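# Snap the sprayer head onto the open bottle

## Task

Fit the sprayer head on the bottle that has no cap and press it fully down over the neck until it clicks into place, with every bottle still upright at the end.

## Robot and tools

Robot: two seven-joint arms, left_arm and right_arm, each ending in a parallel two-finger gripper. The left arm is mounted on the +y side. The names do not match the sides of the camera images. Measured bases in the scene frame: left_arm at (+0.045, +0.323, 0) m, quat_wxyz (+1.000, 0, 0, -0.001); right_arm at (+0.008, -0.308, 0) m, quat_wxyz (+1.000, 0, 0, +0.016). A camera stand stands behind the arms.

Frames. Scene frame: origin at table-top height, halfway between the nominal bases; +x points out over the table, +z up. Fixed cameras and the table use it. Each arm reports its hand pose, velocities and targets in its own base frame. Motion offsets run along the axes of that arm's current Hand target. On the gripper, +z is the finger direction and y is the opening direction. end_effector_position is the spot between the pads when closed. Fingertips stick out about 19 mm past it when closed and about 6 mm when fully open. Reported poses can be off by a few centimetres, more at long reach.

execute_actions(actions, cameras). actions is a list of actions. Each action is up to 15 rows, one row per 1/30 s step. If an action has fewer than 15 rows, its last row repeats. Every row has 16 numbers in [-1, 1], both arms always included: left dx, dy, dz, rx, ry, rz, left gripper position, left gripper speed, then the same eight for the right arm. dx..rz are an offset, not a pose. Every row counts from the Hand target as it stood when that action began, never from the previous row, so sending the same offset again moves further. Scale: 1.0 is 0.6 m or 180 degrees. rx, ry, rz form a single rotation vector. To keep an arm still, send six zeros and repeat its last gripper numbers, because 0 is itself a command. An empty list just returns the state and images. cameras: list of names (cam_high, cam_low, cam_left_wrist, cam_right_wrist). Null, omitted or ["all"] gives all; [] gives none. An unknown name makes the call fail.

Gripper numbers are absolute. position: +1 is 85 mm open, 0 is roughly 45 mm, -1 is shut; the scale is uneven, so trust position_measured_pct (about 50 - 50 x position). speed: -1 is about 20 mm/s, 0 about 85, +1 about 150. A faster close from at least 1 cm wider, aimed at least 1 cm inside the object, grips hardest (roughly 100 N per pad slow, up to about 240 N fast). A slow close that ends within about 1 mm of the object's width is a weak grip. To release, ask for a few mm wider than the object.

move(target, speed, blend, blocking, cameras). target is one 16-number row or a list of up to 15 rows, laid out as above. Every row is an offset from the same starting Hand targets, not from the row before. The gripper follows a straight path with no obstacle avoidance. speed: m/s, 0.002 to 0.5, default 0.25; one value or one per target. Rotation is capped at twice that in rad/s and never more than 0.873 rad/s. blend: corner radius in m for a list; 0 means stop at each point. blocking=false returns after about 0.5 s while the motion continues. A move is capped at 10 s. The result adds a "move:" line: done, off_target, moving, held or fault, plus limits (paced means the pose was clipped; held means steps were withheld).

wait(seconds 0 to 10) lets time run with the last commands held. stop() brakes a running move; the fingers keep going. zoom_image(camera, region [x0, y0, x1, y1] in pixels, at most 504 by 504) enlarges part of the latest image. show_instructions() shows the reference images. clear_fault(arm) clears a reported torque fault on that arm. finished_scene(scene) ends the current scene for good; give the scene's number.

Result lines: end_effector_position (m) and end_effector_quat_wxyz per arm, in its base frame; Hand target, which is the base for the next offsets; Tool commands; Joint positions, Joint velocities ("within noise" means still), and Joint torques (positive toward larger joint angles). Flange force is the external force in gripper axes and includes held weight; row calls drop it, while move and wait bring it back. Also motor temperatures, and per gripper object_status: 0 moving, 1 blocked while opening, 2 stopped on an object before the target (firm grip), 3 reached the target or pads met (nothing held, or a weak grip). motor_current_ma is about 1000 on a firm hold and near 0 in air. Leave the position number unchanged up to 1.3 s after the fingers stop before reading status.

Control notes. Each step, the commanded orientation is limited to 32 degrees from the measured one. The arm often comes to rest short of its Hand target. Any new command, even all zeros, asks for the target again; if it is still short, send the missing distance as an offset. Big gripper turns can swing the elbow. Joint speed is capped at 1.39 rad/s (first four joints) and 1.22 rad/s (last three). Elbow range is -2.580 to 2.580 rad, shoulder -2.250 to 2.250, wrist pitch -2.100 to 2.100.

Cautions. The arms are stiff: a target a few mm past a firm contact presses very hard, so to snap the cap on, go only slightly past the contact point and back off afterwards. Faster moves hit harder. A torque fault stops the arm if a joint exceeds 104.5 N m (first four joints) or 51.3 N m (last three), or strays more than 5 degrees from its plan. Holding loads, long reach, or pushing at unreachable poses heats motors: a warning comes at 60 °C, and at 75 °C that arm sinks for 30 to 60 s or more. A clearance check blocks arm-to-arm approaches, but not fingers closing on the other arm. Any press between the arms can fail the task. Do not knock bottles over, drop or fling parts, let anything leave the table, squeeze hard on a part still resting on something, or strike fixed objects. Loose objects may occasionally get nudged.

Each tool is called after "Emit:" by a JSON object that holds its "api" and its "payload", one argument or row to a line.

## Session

Emit:
{"api": "show_instructions", "payload": {

}}

Emit:
{"api": "execute_actions", "payload": {
  "actions": []
}}

Emit:
{"api": "zoom_image", "payload": {
  "camera": "cam_high",
  "region": [180, 100, 680, 400]
}}

Reference images for this scene: manual page 1, manual page 2, manual page 3, manual page 4, manual page 5.

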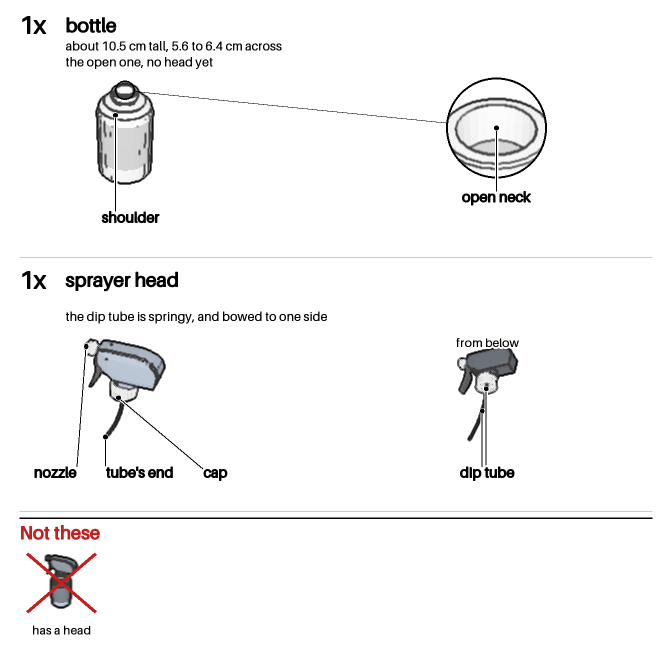

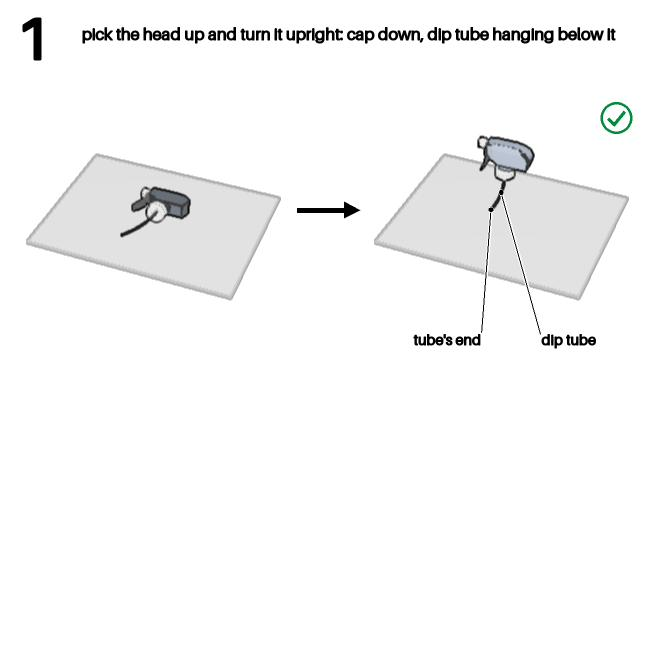

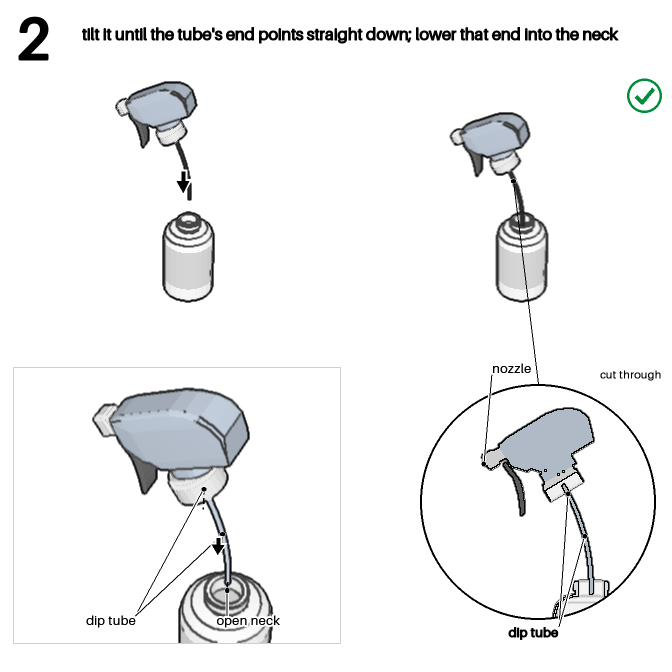

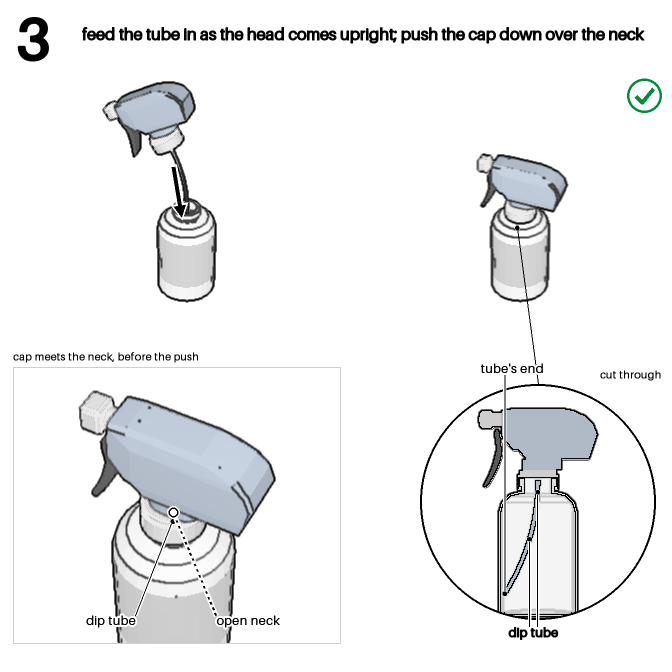

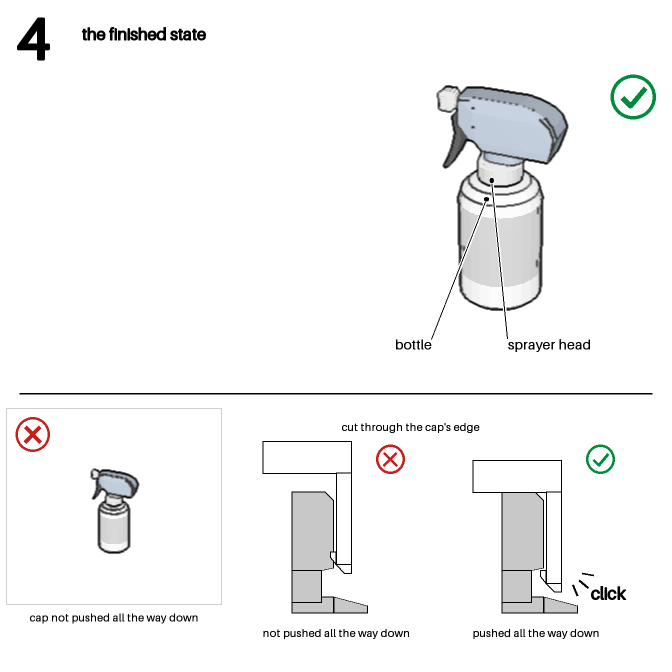

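Scene clock: 0.00 s.
left_arm: end_effector_position=(+0.4657, +0.3120, +0.2651) position_measured_pct=0.0 object_status=3 motor_current_ma=0 end_effector_quat_wxyz=(-0.055, +0.862, +0.110, +0.492) | right_arm: end_effector_position=(+0.4427, -0.1711, +0.1034) position_measured_pct=0.0 object_status=3 motor_current_ma=0 end_effector_quat_wxyz=(+0.030, -0.410, +0.911, -0.014)
Joint positions: left_arm=[-0.935 0.343 -0.026 2.188 1.968 0.67 2.253] | right_arm=[0.53 0.6 -0.296 1.762 0.217 0.748 2.551]
Joint velocities: within noise
Joint torques (N m): no reading
Motor temperatures (°C): left_arm=[29 28 27 35 30 35 35] | right_arm=[35 28 27 32 37 40 43]
Flange force (N): no reading
Hand target: left_arm +0.4657, +0.3120, +0.2651; -0.055, +0.862, +0.110, +0.492 | right_arm +0.4427, -0.1711, +0.1034; +0.030, -0.410, +0.911, -0.014
Tool commands: left_gripper/position=+1.0 left_gripper/speed=+1.0 right_gripper/position=+1.0 right_gripper/speed=+1.0

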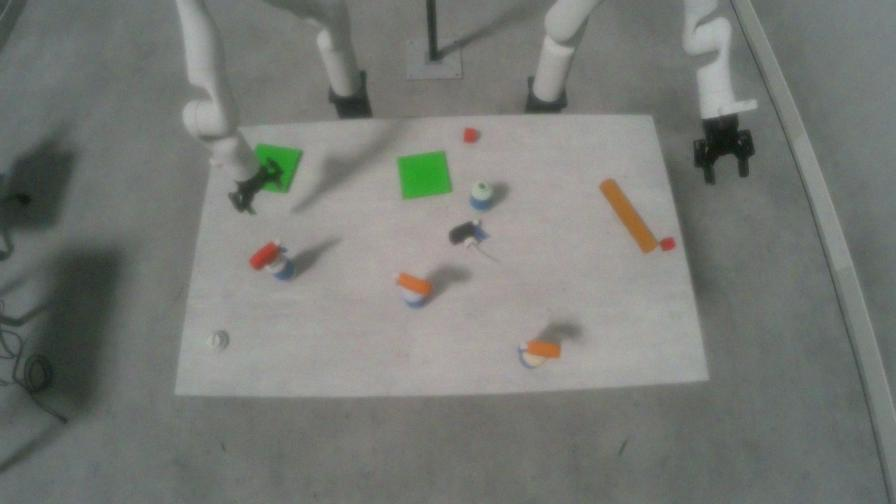

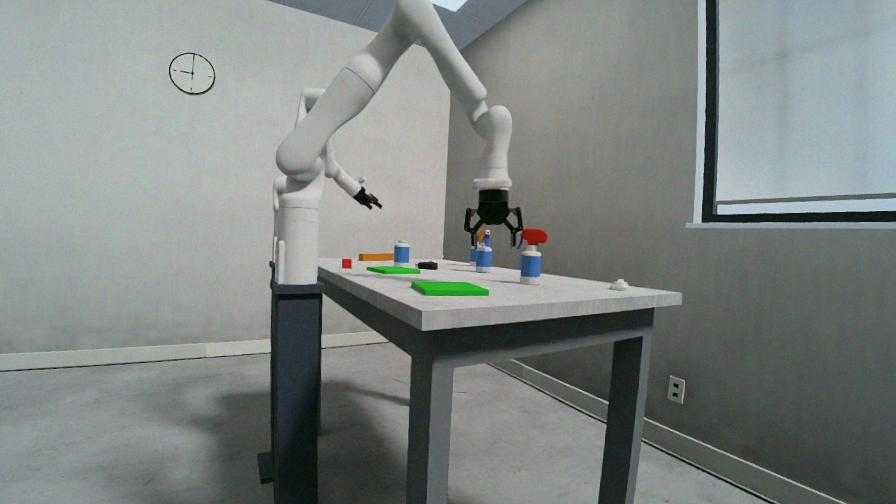

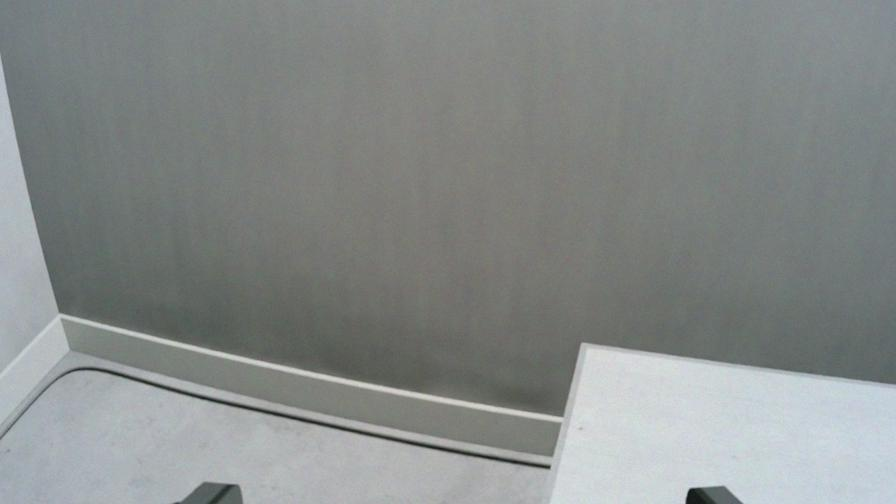

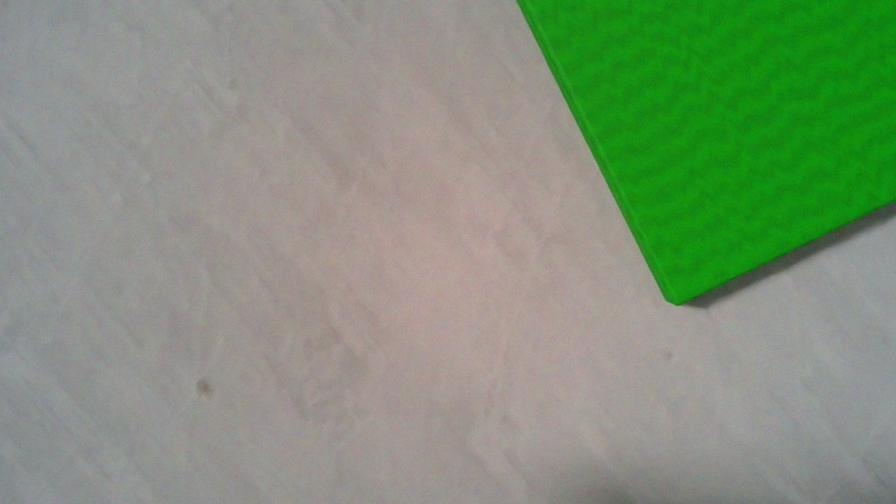

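Scaled by 1.008.

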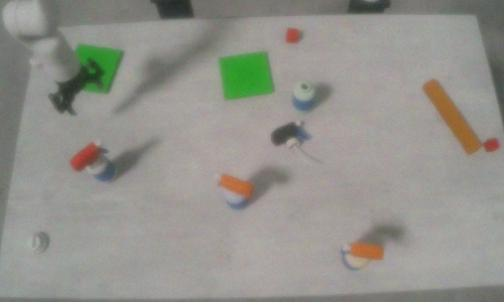

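Emit:
{"api": "zoom_image", "payload": {
  "camera": "cam_high",
  "region": [430, 170, 530, 280]
}}

Scaled by 4.582.

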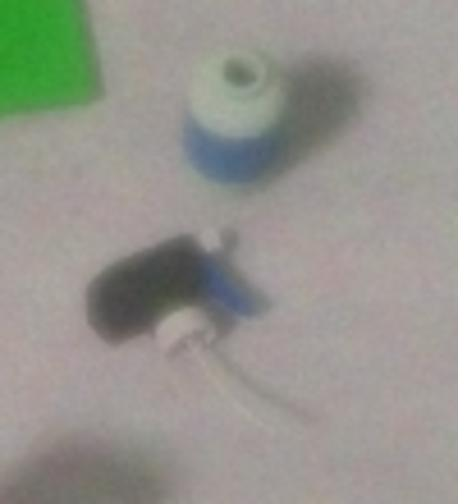

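Emit:
{"api": "move", "payload": {
  "target": [-0.121,0.274,-0.05,-0.5927,0.0542,0.2477,1,1,-0.752,0.385,-0.249,0.0025,0.0246,0.6133,1,1]
}}

Scene clock: 27.53 s.
left_arm: end_effector_position=(+0.4451, +0.1366, +0.2201) position_measured_pct=0.0 object_status=3 motor_current_ma=0 end_effector_quat_wxyz=(-0.475, -0.500, +0.610, -0.390) | right_arm: end_effector_position=(+0.5586, +0.3199, +0.2609) position_measured_pct=0.0 object_status=3 motor_current_ma=0 end_effector_quat_wxyz=(+0.000, +0.515, +0.857, +0.001)
Joint positions: left_arm=[-0.842 1.187 0.26 0.906 0.612 2.094 2.349] | right_arm=[-0.597 0.903 0.141 0.591 -0.112 1.651 -0.028]
Joint torques (N m): left_arm=[-1.19 -25.53 4.43 -4.54 1.84 1.64 0.21] | right_arm=[0.73 -25.82 2.67 -8.89 -0.03 -0.35 0.23]
Flange force (N): left_arm=[-4.7 -7.0 -6.9] | right_arm=[1.6 5.5 -1.6]
Hand target: left_arm +0.4451, +0.1366, +0.2201; -0.475, -0.500, +0.610, -0.390 | right_arm +0.5586, +0.3199, +0.2609; +0.000, +0.515, +0.857, +0.001
Off the commanded pose: left_arm 0.000 m, 0 deg | right_arm 0.000 m, 0 deg.
move: done

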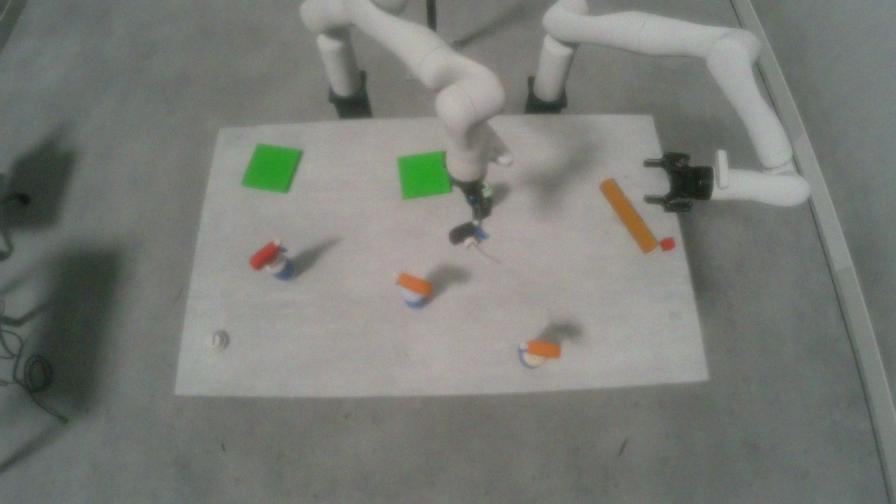

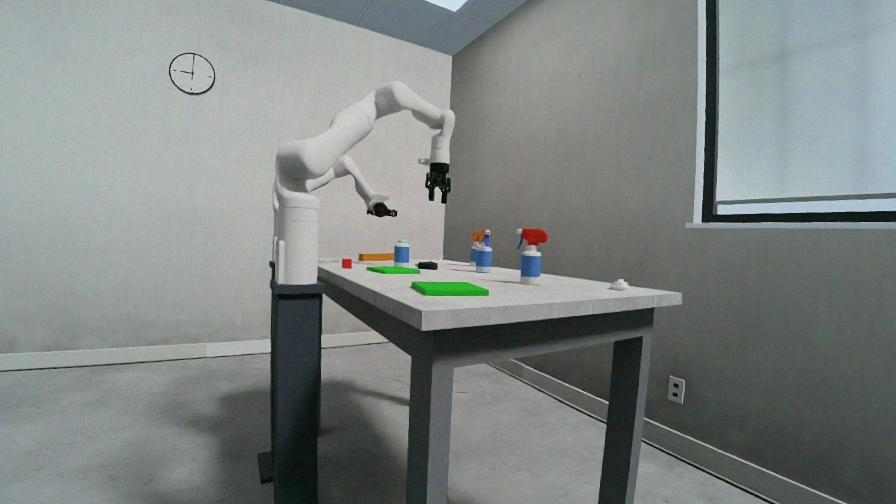

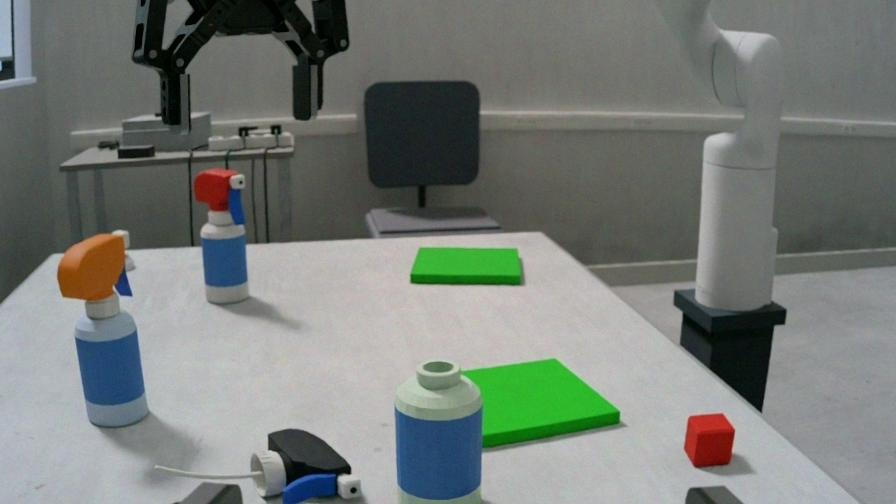

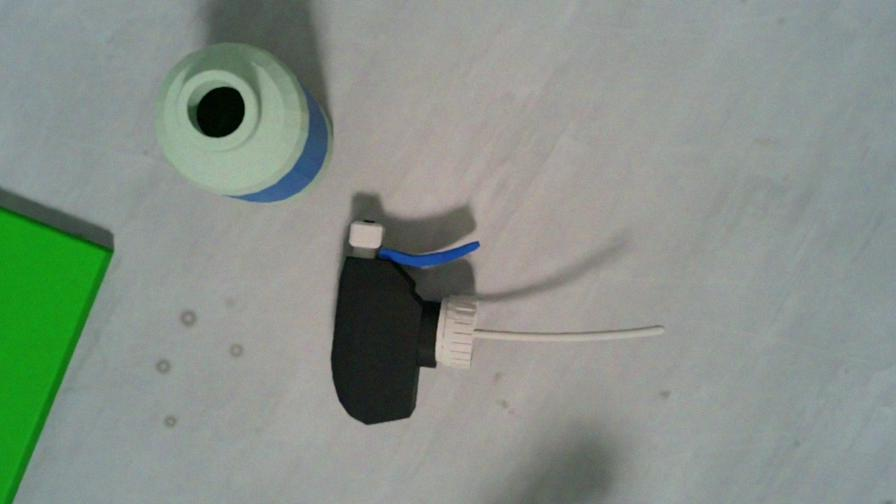

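Emit:
{"api": "move", "payload": {
  "target": [0,0,0,0,0,0,1,1,-0.0254,-0.0585,0.235,0,0,0.0306,1,1],
  "cameras": ["cam_left_wrist","cam_right_wrist"]
}}

Scene clock: 38.20 s.
left_arm: end_effector_position=(+0.4451, +0.1366, +0.2201) position_measured_pct=0.0 object_status=3 motor_current_ma=0 end_effector_quat_wxyz=(-0.475, -0.500, +0.610, -0.390) | right_arm: end_effector_position=(+0.5348, +0.2901, +0.1198) position_measured_pct=0.0 object_status=3 motor_current_ma=0 end_effector_quat_wxyz=(+0.000, +0.555, +0.832, +0.000)
Joint positions: left_arm=[-0.842 1.187 0.26 0.906 0.612 2.094 2.349] | right_arm=[-0.603 0.869 0.142 1.125 -0.119 1.155 -0.07]
Joint torques (N m): left_arm=[-1.23 -25.5 4.5 -4.55 1.83 1.64 0.2] | right_arm=[0.84 -24.61 3.02 -8.17 -0.04 -0.36 0.21]
Flange force (N): left_arm=[-4.7 -7.0 -6.8] | right_arm=[2.0 2.9 0.3]
Hand target: left_arm +0.4451, +0.1366, +0.2201; -0.475, -0.500, +0.610, -0.390 | right_arm +0.5349, +0.2901, +0.1199; +0.000, +0.555, +0.832, +0.001
Off the commanded pose: left_arm 0.000 m, 0 deg | right_arm 0.000 m, 0 deg.
move: done
Images, in order (width x height): cam_left_wrist 896x504, cam_right_wrist 896x504.

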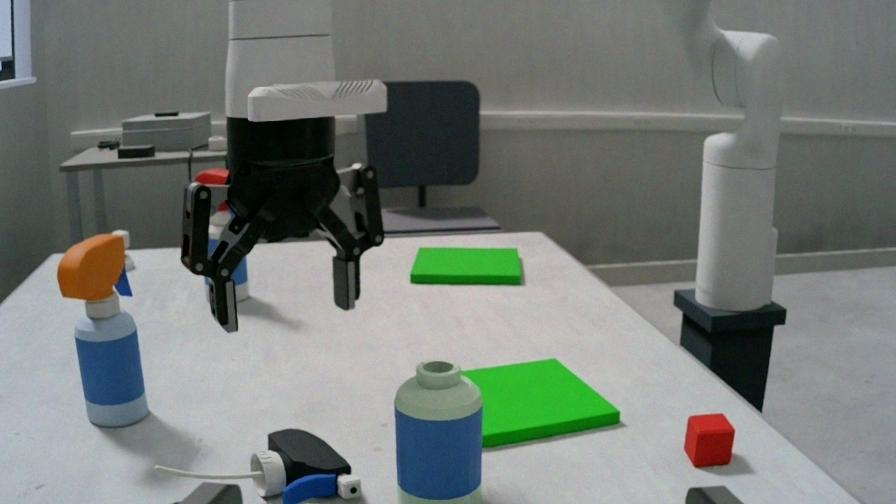

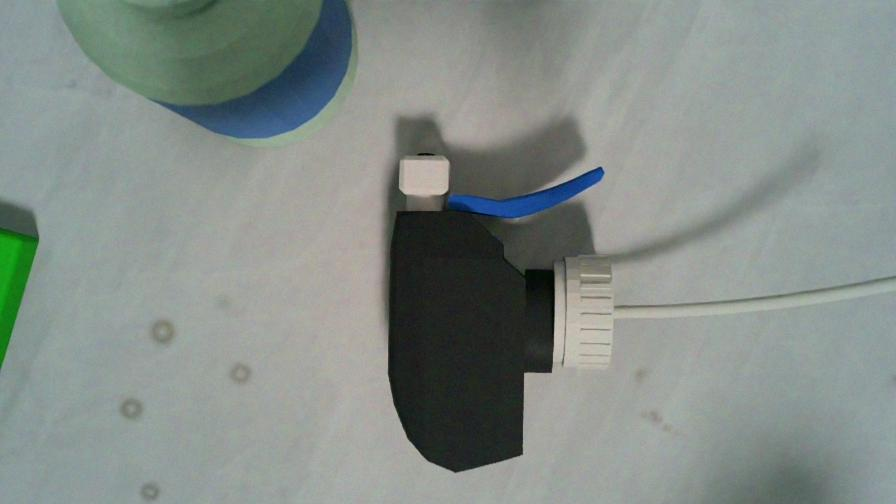

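Emit:
{"api": "move", "payload": {
  "target": [
    [0,0,0,0,0,0,1,1,0.0067,0.0083,0.11,0,0,0,1,-0.5],
    [0,0,0,0,0,0,1,1,0.0067,0.0083,0.157,0,0,0,1,-0.5]
  ],
  "speed": [0.12,0.05],
  "cameras": ["cam_left_wrist","cam_right_wrist"]
}}

Emit:
{"api": "zoom_image", "payload": {
  "camera": "cam_left_wrist",
  "region": [150, 370, 400, 504]
}}

Scene clock: 47.50 s.
left_arm: end_effector_position=(+0.4451, +0.1366, +0.2201) position_measured_pct=0.0 object_status=3 motor_current_ma=0 end_effector_quat_wxyz=(-0.475, -0.500, +0.610, -0.390) | right_arm: end_effector_position=(+0.5379, +0.2958, +0.0257) position_measured_pct=0.0 object_status=3 motor_current_ma=0 end_effector_quat_wxyz=(+0.000, +0.555, +0.832, +0.001)
Joint positions: left_arm=[-0.842 1.187 0.26 0.906 0.612 2.094 2.349] | right_arm=[-0.603 1 0.127 1.175 -0.131 0.974 -0.067]
Joint torques (N m): left_arm=[-1.19 -25.57 4.5 -4.55 1.84 1.68 0.18] | right_arm=[0.76 -25.4 2.99 -7.44 -0.08 -0.36 0.19]
Flange force (N): left_arm=[-4.8 -7.0 -6.9] | right_arm=[1.7 2.4 0.8]
Hand target: left_arm +0.4451, +0.1366, +0.2201; -0.475, -0.500, +0.610, -0.390 | right_arm +0.5380, +0.2958, +0.0257; +0.000, +0.555, +0.832, +0.001
Off the commanded pose: left_arm 0.000 m, 0 deg | right_arm 0.000 m, 0 deg.
move: done
Images, in order (width x height): cam_left_wrist 896x504, cam_right_wrist 896x504.

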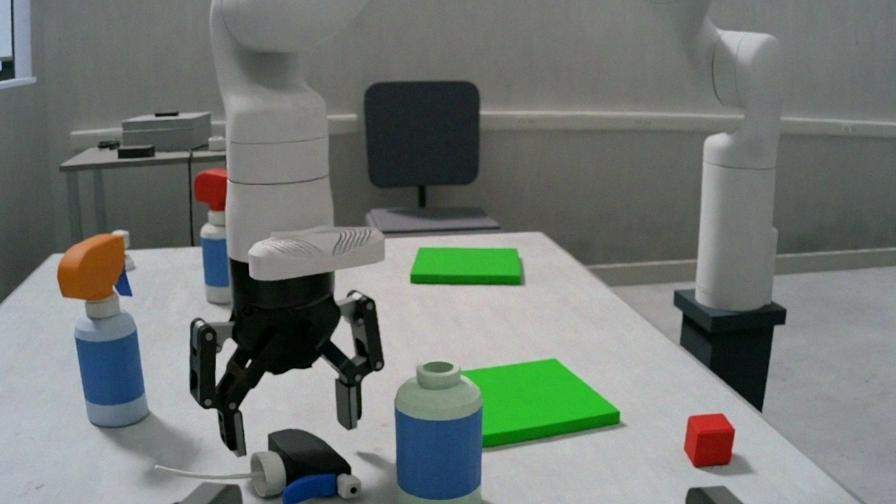

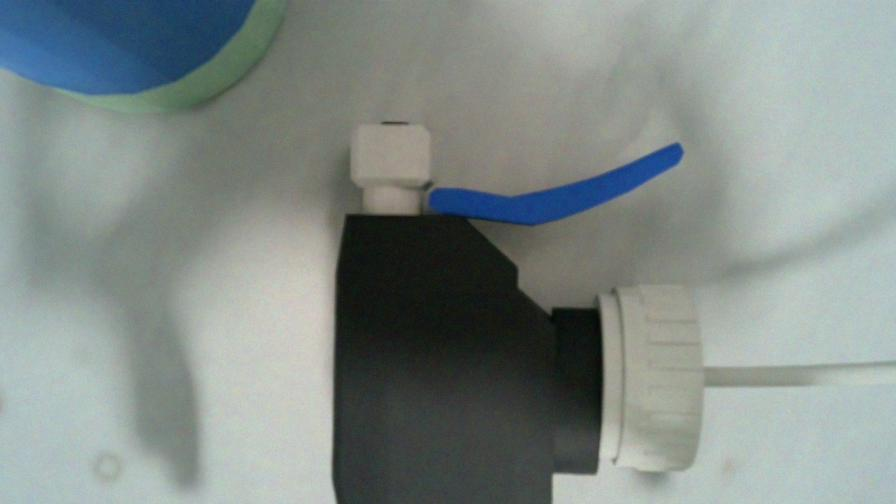

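Scaled by 2.016 from the camera's 896x504 image, which has a finer 1280x720 frame.

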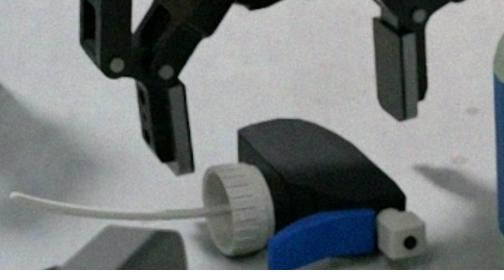

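Emit:
{"api": "move", "payload": {
  "target": [
    [0,0,0,0,0,0,1,1,0,0,0.004,0,0,0,1,-0.5],
    [0,0,0,0,0,0,1,1,0,0,0.004,0,0,0,-0.4,-0.8]
  ],
  "speed": 0.05,
  "cameras": ["cam_left_wrist","cam_right_wrist"]
}}

Emit:
{"api": "zoom_image", "payload": {
  "camera": "cam_left_wrist",
  "region": [150, 370, 400, 504]
}}

Scene clock: 54.37 s.
left_arm: end_effector_position=(+0.4451, +0.1366, +0.2201) position_measured_pct=0.0 object_status=3 motor_current_ma=0 end_effector_quat_wxyz=(-0.475, -0.500, +0.610, -0.390) | right_arm: end_effector_position=(+0.5379, +0.2958, +0.0233) position_measured_pct=60.6 object_status=0 motor_current_ma=1000 end_effector_quat_wxyz=(+0.000, +0.555, +0.832, +0.001)
Joint positions: left_arm=[-0.842 1.187 0.26 0.906 0.612 2.094 2.349] | right_arm=[-0.603 1.003 0.127 1.176 -0.131 0.969 -0.067]
Joint torques (N m): left_arm=[-1.19 -25.54 4.49 -4.55 1.85 1.67 0.21] | right_arm=[0.87 -22.5 2.96 -6.79 0.03 -0.71 0.19]
Flange force (N): left_arm=[-4.8 -6.9 -6.8] | right_arm=[1.6 0.3 -4.4]
Hand target: left_arm +0.4451, +0.1366, +0.2201; -0.475, -0.500, +0.610, -0.390 | right_arm +0.5379, +0.2958, +0.0233; +0.000, +0.555, +0.832, +0.001
Off the commanded pose: left_arm 0.000 m, 0 deg | right_arm 0.000 m, 0 deg.
move: done
Images, in order (width x height): cam_left_wrist 896x504, cam_right_wrist 896x504.

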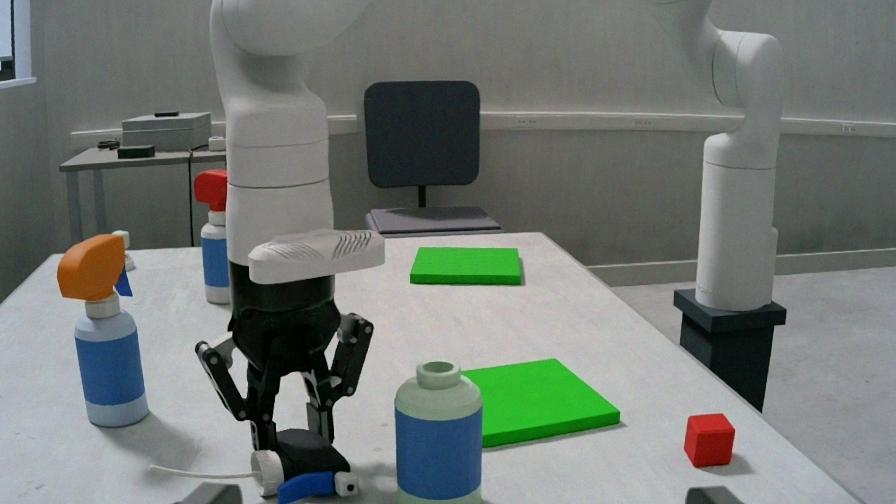

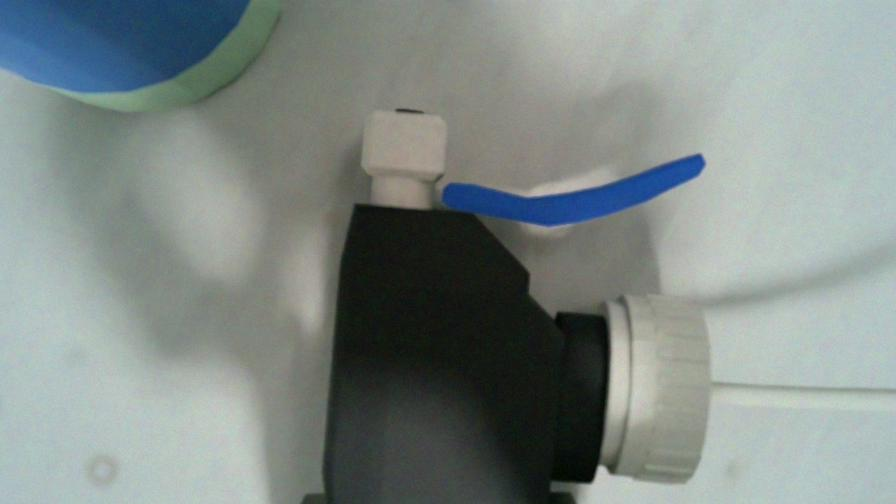

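Scaled by 2.016 from the camera's 896x504 image, which has a finer 1280x720 frame.

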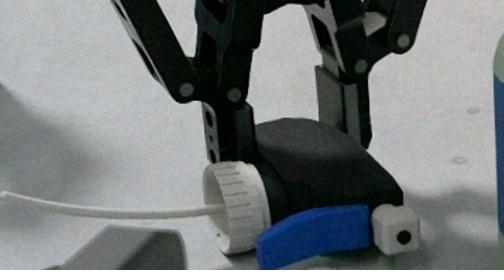

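Emit:
{"api": "move", "payload": {
  "target": [0,0,0,0,0,0,1,1,0,0,-0.42,0,0,0,-0.4,-0.8],
  "speed": 0.15,
  "cameras": ["cam_left_wrist","cam_right_wrist","cam_high"]
}}

Scene clock: 59.17 s.
left_arm: end_effector_position=(+0.4451, +0.1366, +0.2201) position_measured_pct=0.0 object_status=3 motor_current_ma=0 end_effector_quat_wxyz=(-0.475, -0.500, +0.610, -0.390) | right_arm: end_effector_position=(+0.5379, +0.2955, +0.2753) position_measured_pct=60.6 object_status=2 motor_current_ma=1000 end_effector_quat_wxyz=(+0.000, +0.555, +0.832, +0.001)
Joint positions: left_arm=[-0.842 1.187 0.26 0.906 0.612 2.094 2.349] | right_arm=[-0.6 0.793 0.161 0.769 -0.115 1.586 -0.094]
Joint torques (N m): left_arm=[-1.21 -25.55 4.5 -4.57 1.86 1.64 0.19] | right_arm=[0.73 -24.24 2.75 -9.03 -0.06 -0.38 0.21]
Flange force (N): left_arm=[-4.8 -6.9 -6.8] | right_arm=[1.9 3.1 -0.9]
Hand target: left_arm +0.4451, +0.1366, +0.2201; -0.475, -0.500, +0.610, -0.390 | right_arm +0.5379, +0.2955, +0.2753; +0.000, +0.555, +0.832, +0.001
Off the commanded pose: left_arm 0.000 m, 0 deg | right_arm 0.000 m, 0 deg.
move: done
Images, in order (width x height): cam_high 896x504, cam_left_wrist 896x504, cam_right_wrist 896x504.

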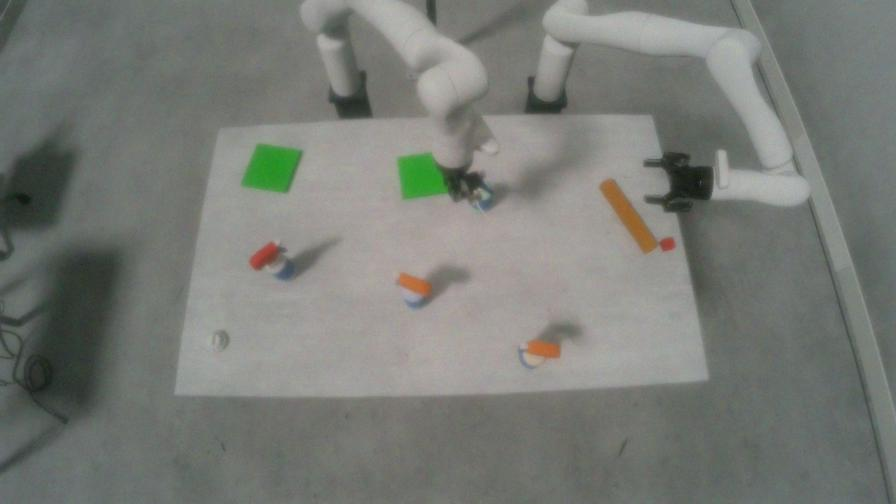

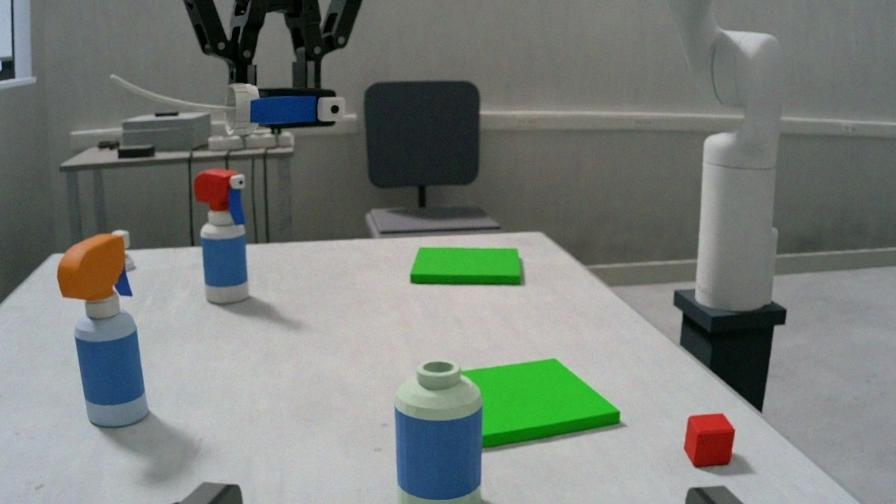

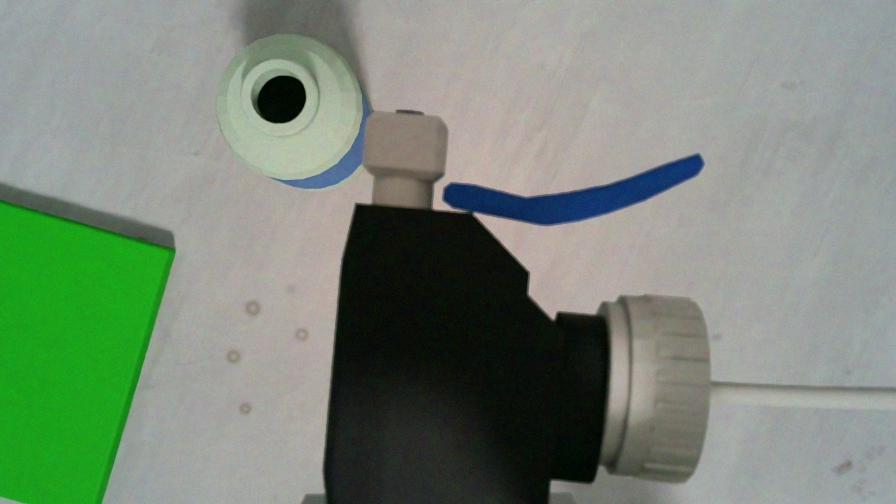

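Emit:
{"api": "move", "payload": {
  "target": [0,0,0,0,0,0,1,1,0.1692,-0.1987,-0.0417,0.3989,0.598,0.3738,-0.4,-0.8],
  "speed": 0.2
}}

Scene clock: 85.40 s.
left_arm: end_effector_position=(+0.4451, +0.1366, +0.2201) position_measured_pct=0.0 object_status=3 motor_current_ma=0 end_effector_quat_wxyz=(-0.475, -0.500, +0.610, -0.390) | right_arm: end_effector_position=(+0.3889, +0.3435, +0.3003) position_measured_pct=60.6 object_status=2 motor_current_ma=1000 end_effector_quat_wxyz=(+0.848, -0.529, +0.000, -0.001)
Joint positions: left_arm=[-0.842 1.187 0.26 0.906 0.612 2.094 2.349] | right_arm=[0.095 1.148 -0.441 1.973 -1.663 1.622 -0.021]
Joint torques (N m): left_arm=[-1.19 -25.53 4.49 -4.53 1.85 1.63 0.21] | right_arm=[0.86 -19.14 -3.67 -1.05 -0.04 2.24 0.28]
Flange force (N): left_arm=[-4.8 -7.0 -7.0] | right_arm=[-0.5 1.9 2.1]
Hand target: left_arm +0.4451, +0.1366, +0.2201; -0.475, -0.500, +0.610, -0.390 | right_arm +0.3889, +0.3435, +0.3003; +0.848, -0.529, +0.000, +0.000
Off the commanded pose: left_arm 0.000 m, 0 deg | right_arm 0.000 m, 0 deg.
move: done

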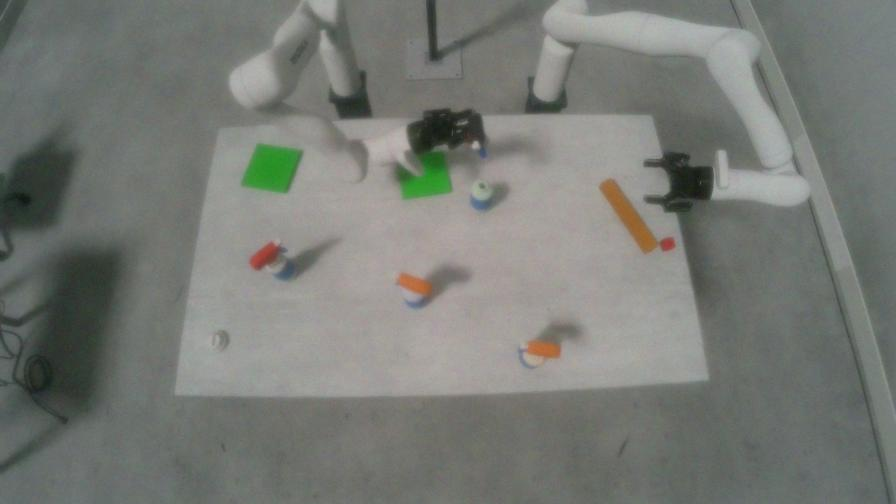

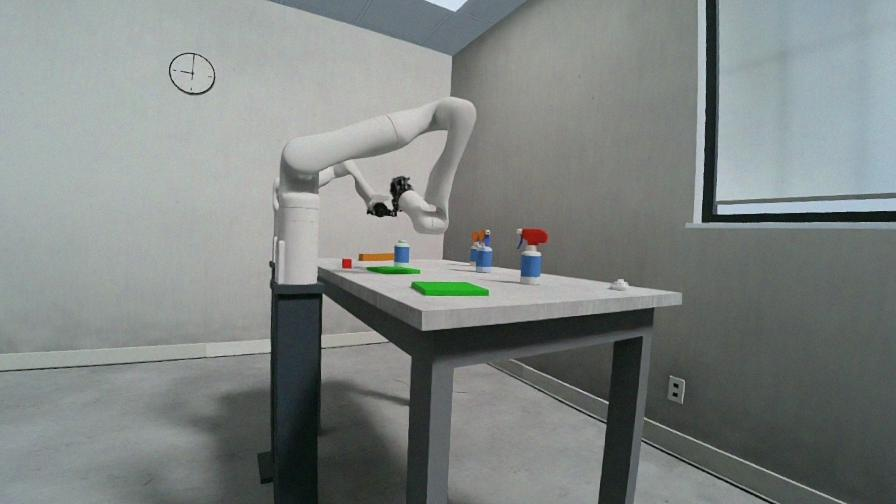

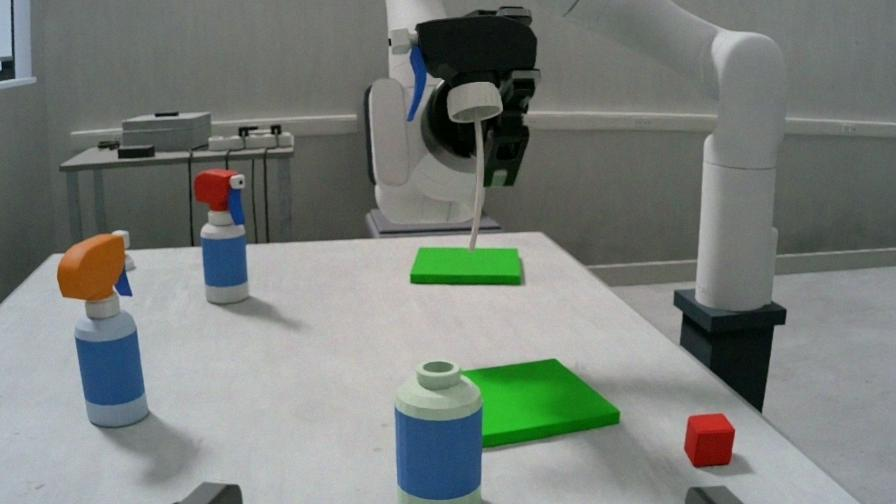

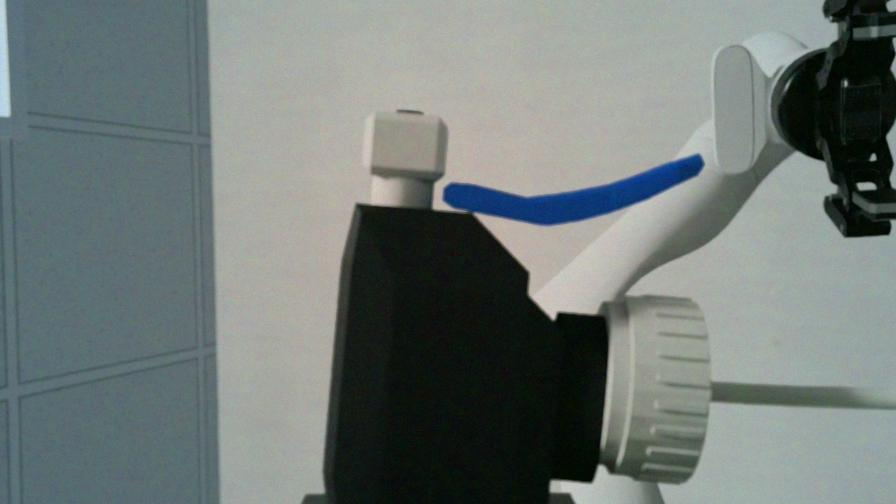

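Emit:
{"api": "move", "payload": {
  "target": [0.0865,-0.2452,0.138,-0.1459,-0.0496,0.0492,1,1,0.015,0.0824,-0.0402,0,0,-0.044,-0.4,-0.8],
  "speed": 0.15
}}

Scene clock: 105.07 s.
left_arm: end_effector_position=(+0.5703, +0.0162, +0.2502) position_measured_pct=0.0 object_status=3 motor_current_ma=0 end_effector_quat_wxyz=(-0.392, -0.441, +0.740, -0.321) | right_arm: end_effector_position=(+0.3978, +0.3436, +0.2453) position_measured_pct=60.6 object_status=2 motor_current_ma=1000 end_effector_quat_wxyz=(+0.846, -0.528, -0.036, -0.059)
Joint positions: left_arm=[-0.548 1.354 1.088 0.35 -0.043 2.101 2.726] | right_arm=[0.079 1.283 -0.407 1.879 -1.611 1.637 0.151]
Joint torques (N m): left_arm=[-1.2 -27.77 5.41 -3.06 2.25 0.36 0.21] | right_arm=[0.83 -19.87 -3.73 -0.49 0.07 2.26 0.25]
Flange force (N): left_arm=no reading | right_arm=[-0.8 1.8 2.2]
Hand target: left_arm +0.5712, +0.0167, +0.2504; -0.496, -0.360, +0.754, -0.237 | right_arm +0.3978, +0.3436, +0.2453; +0.846, -0.528, -0.036, -0.059
Off the commanded pose: left_arm 0.001 m, 18 deg | right_arm 0.000 m, 0 deg.
joint sent to its limit (left arm) — joint 6 (wrist pitch), upper limit. The joint targets are off in orientation, not in position.
move: off_target (left_arm)

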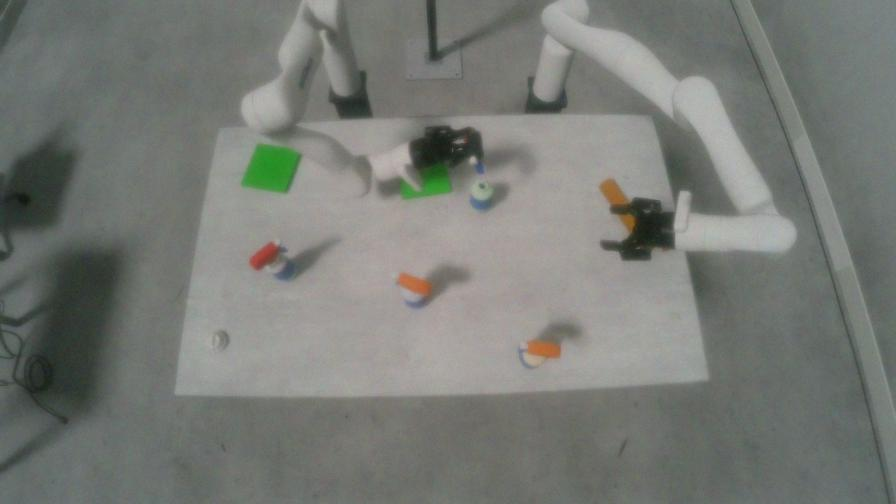

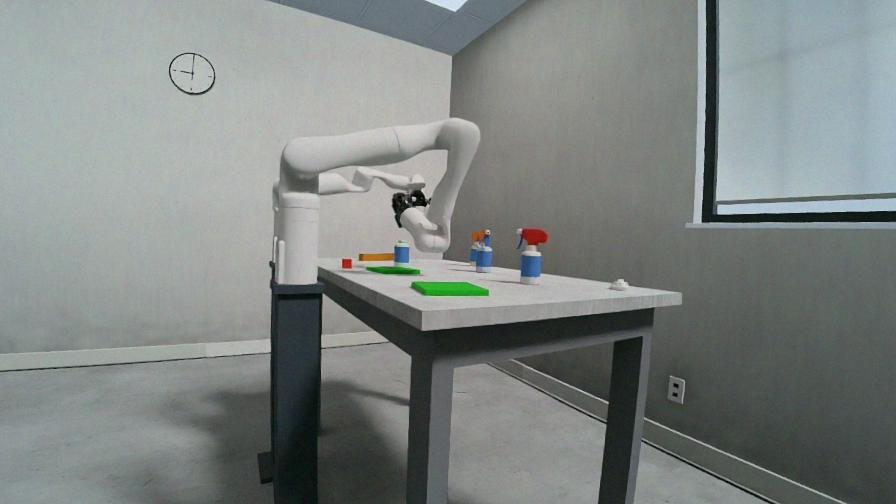

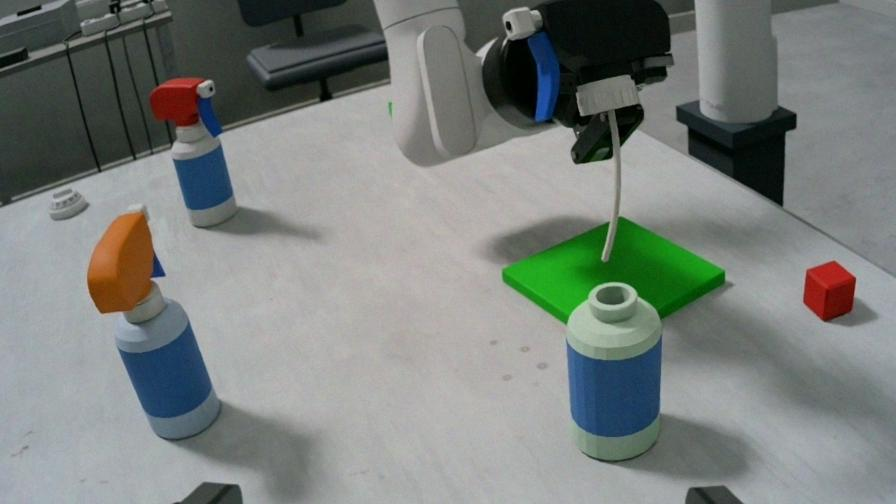

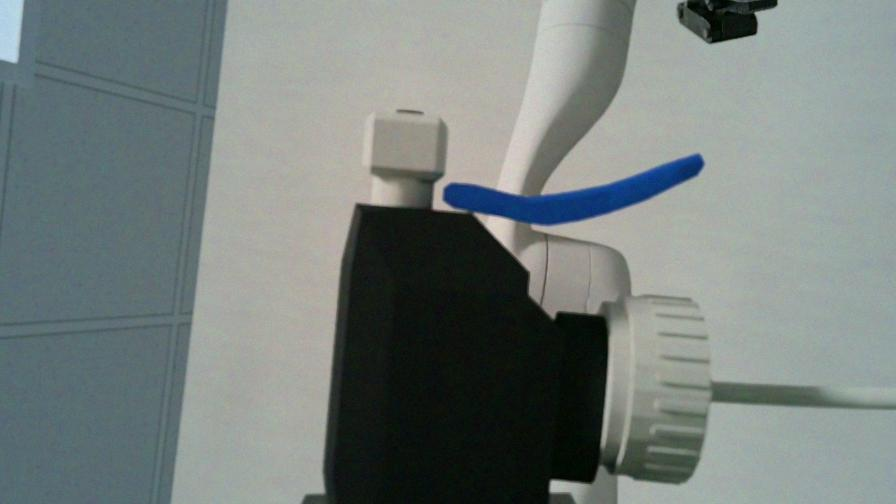

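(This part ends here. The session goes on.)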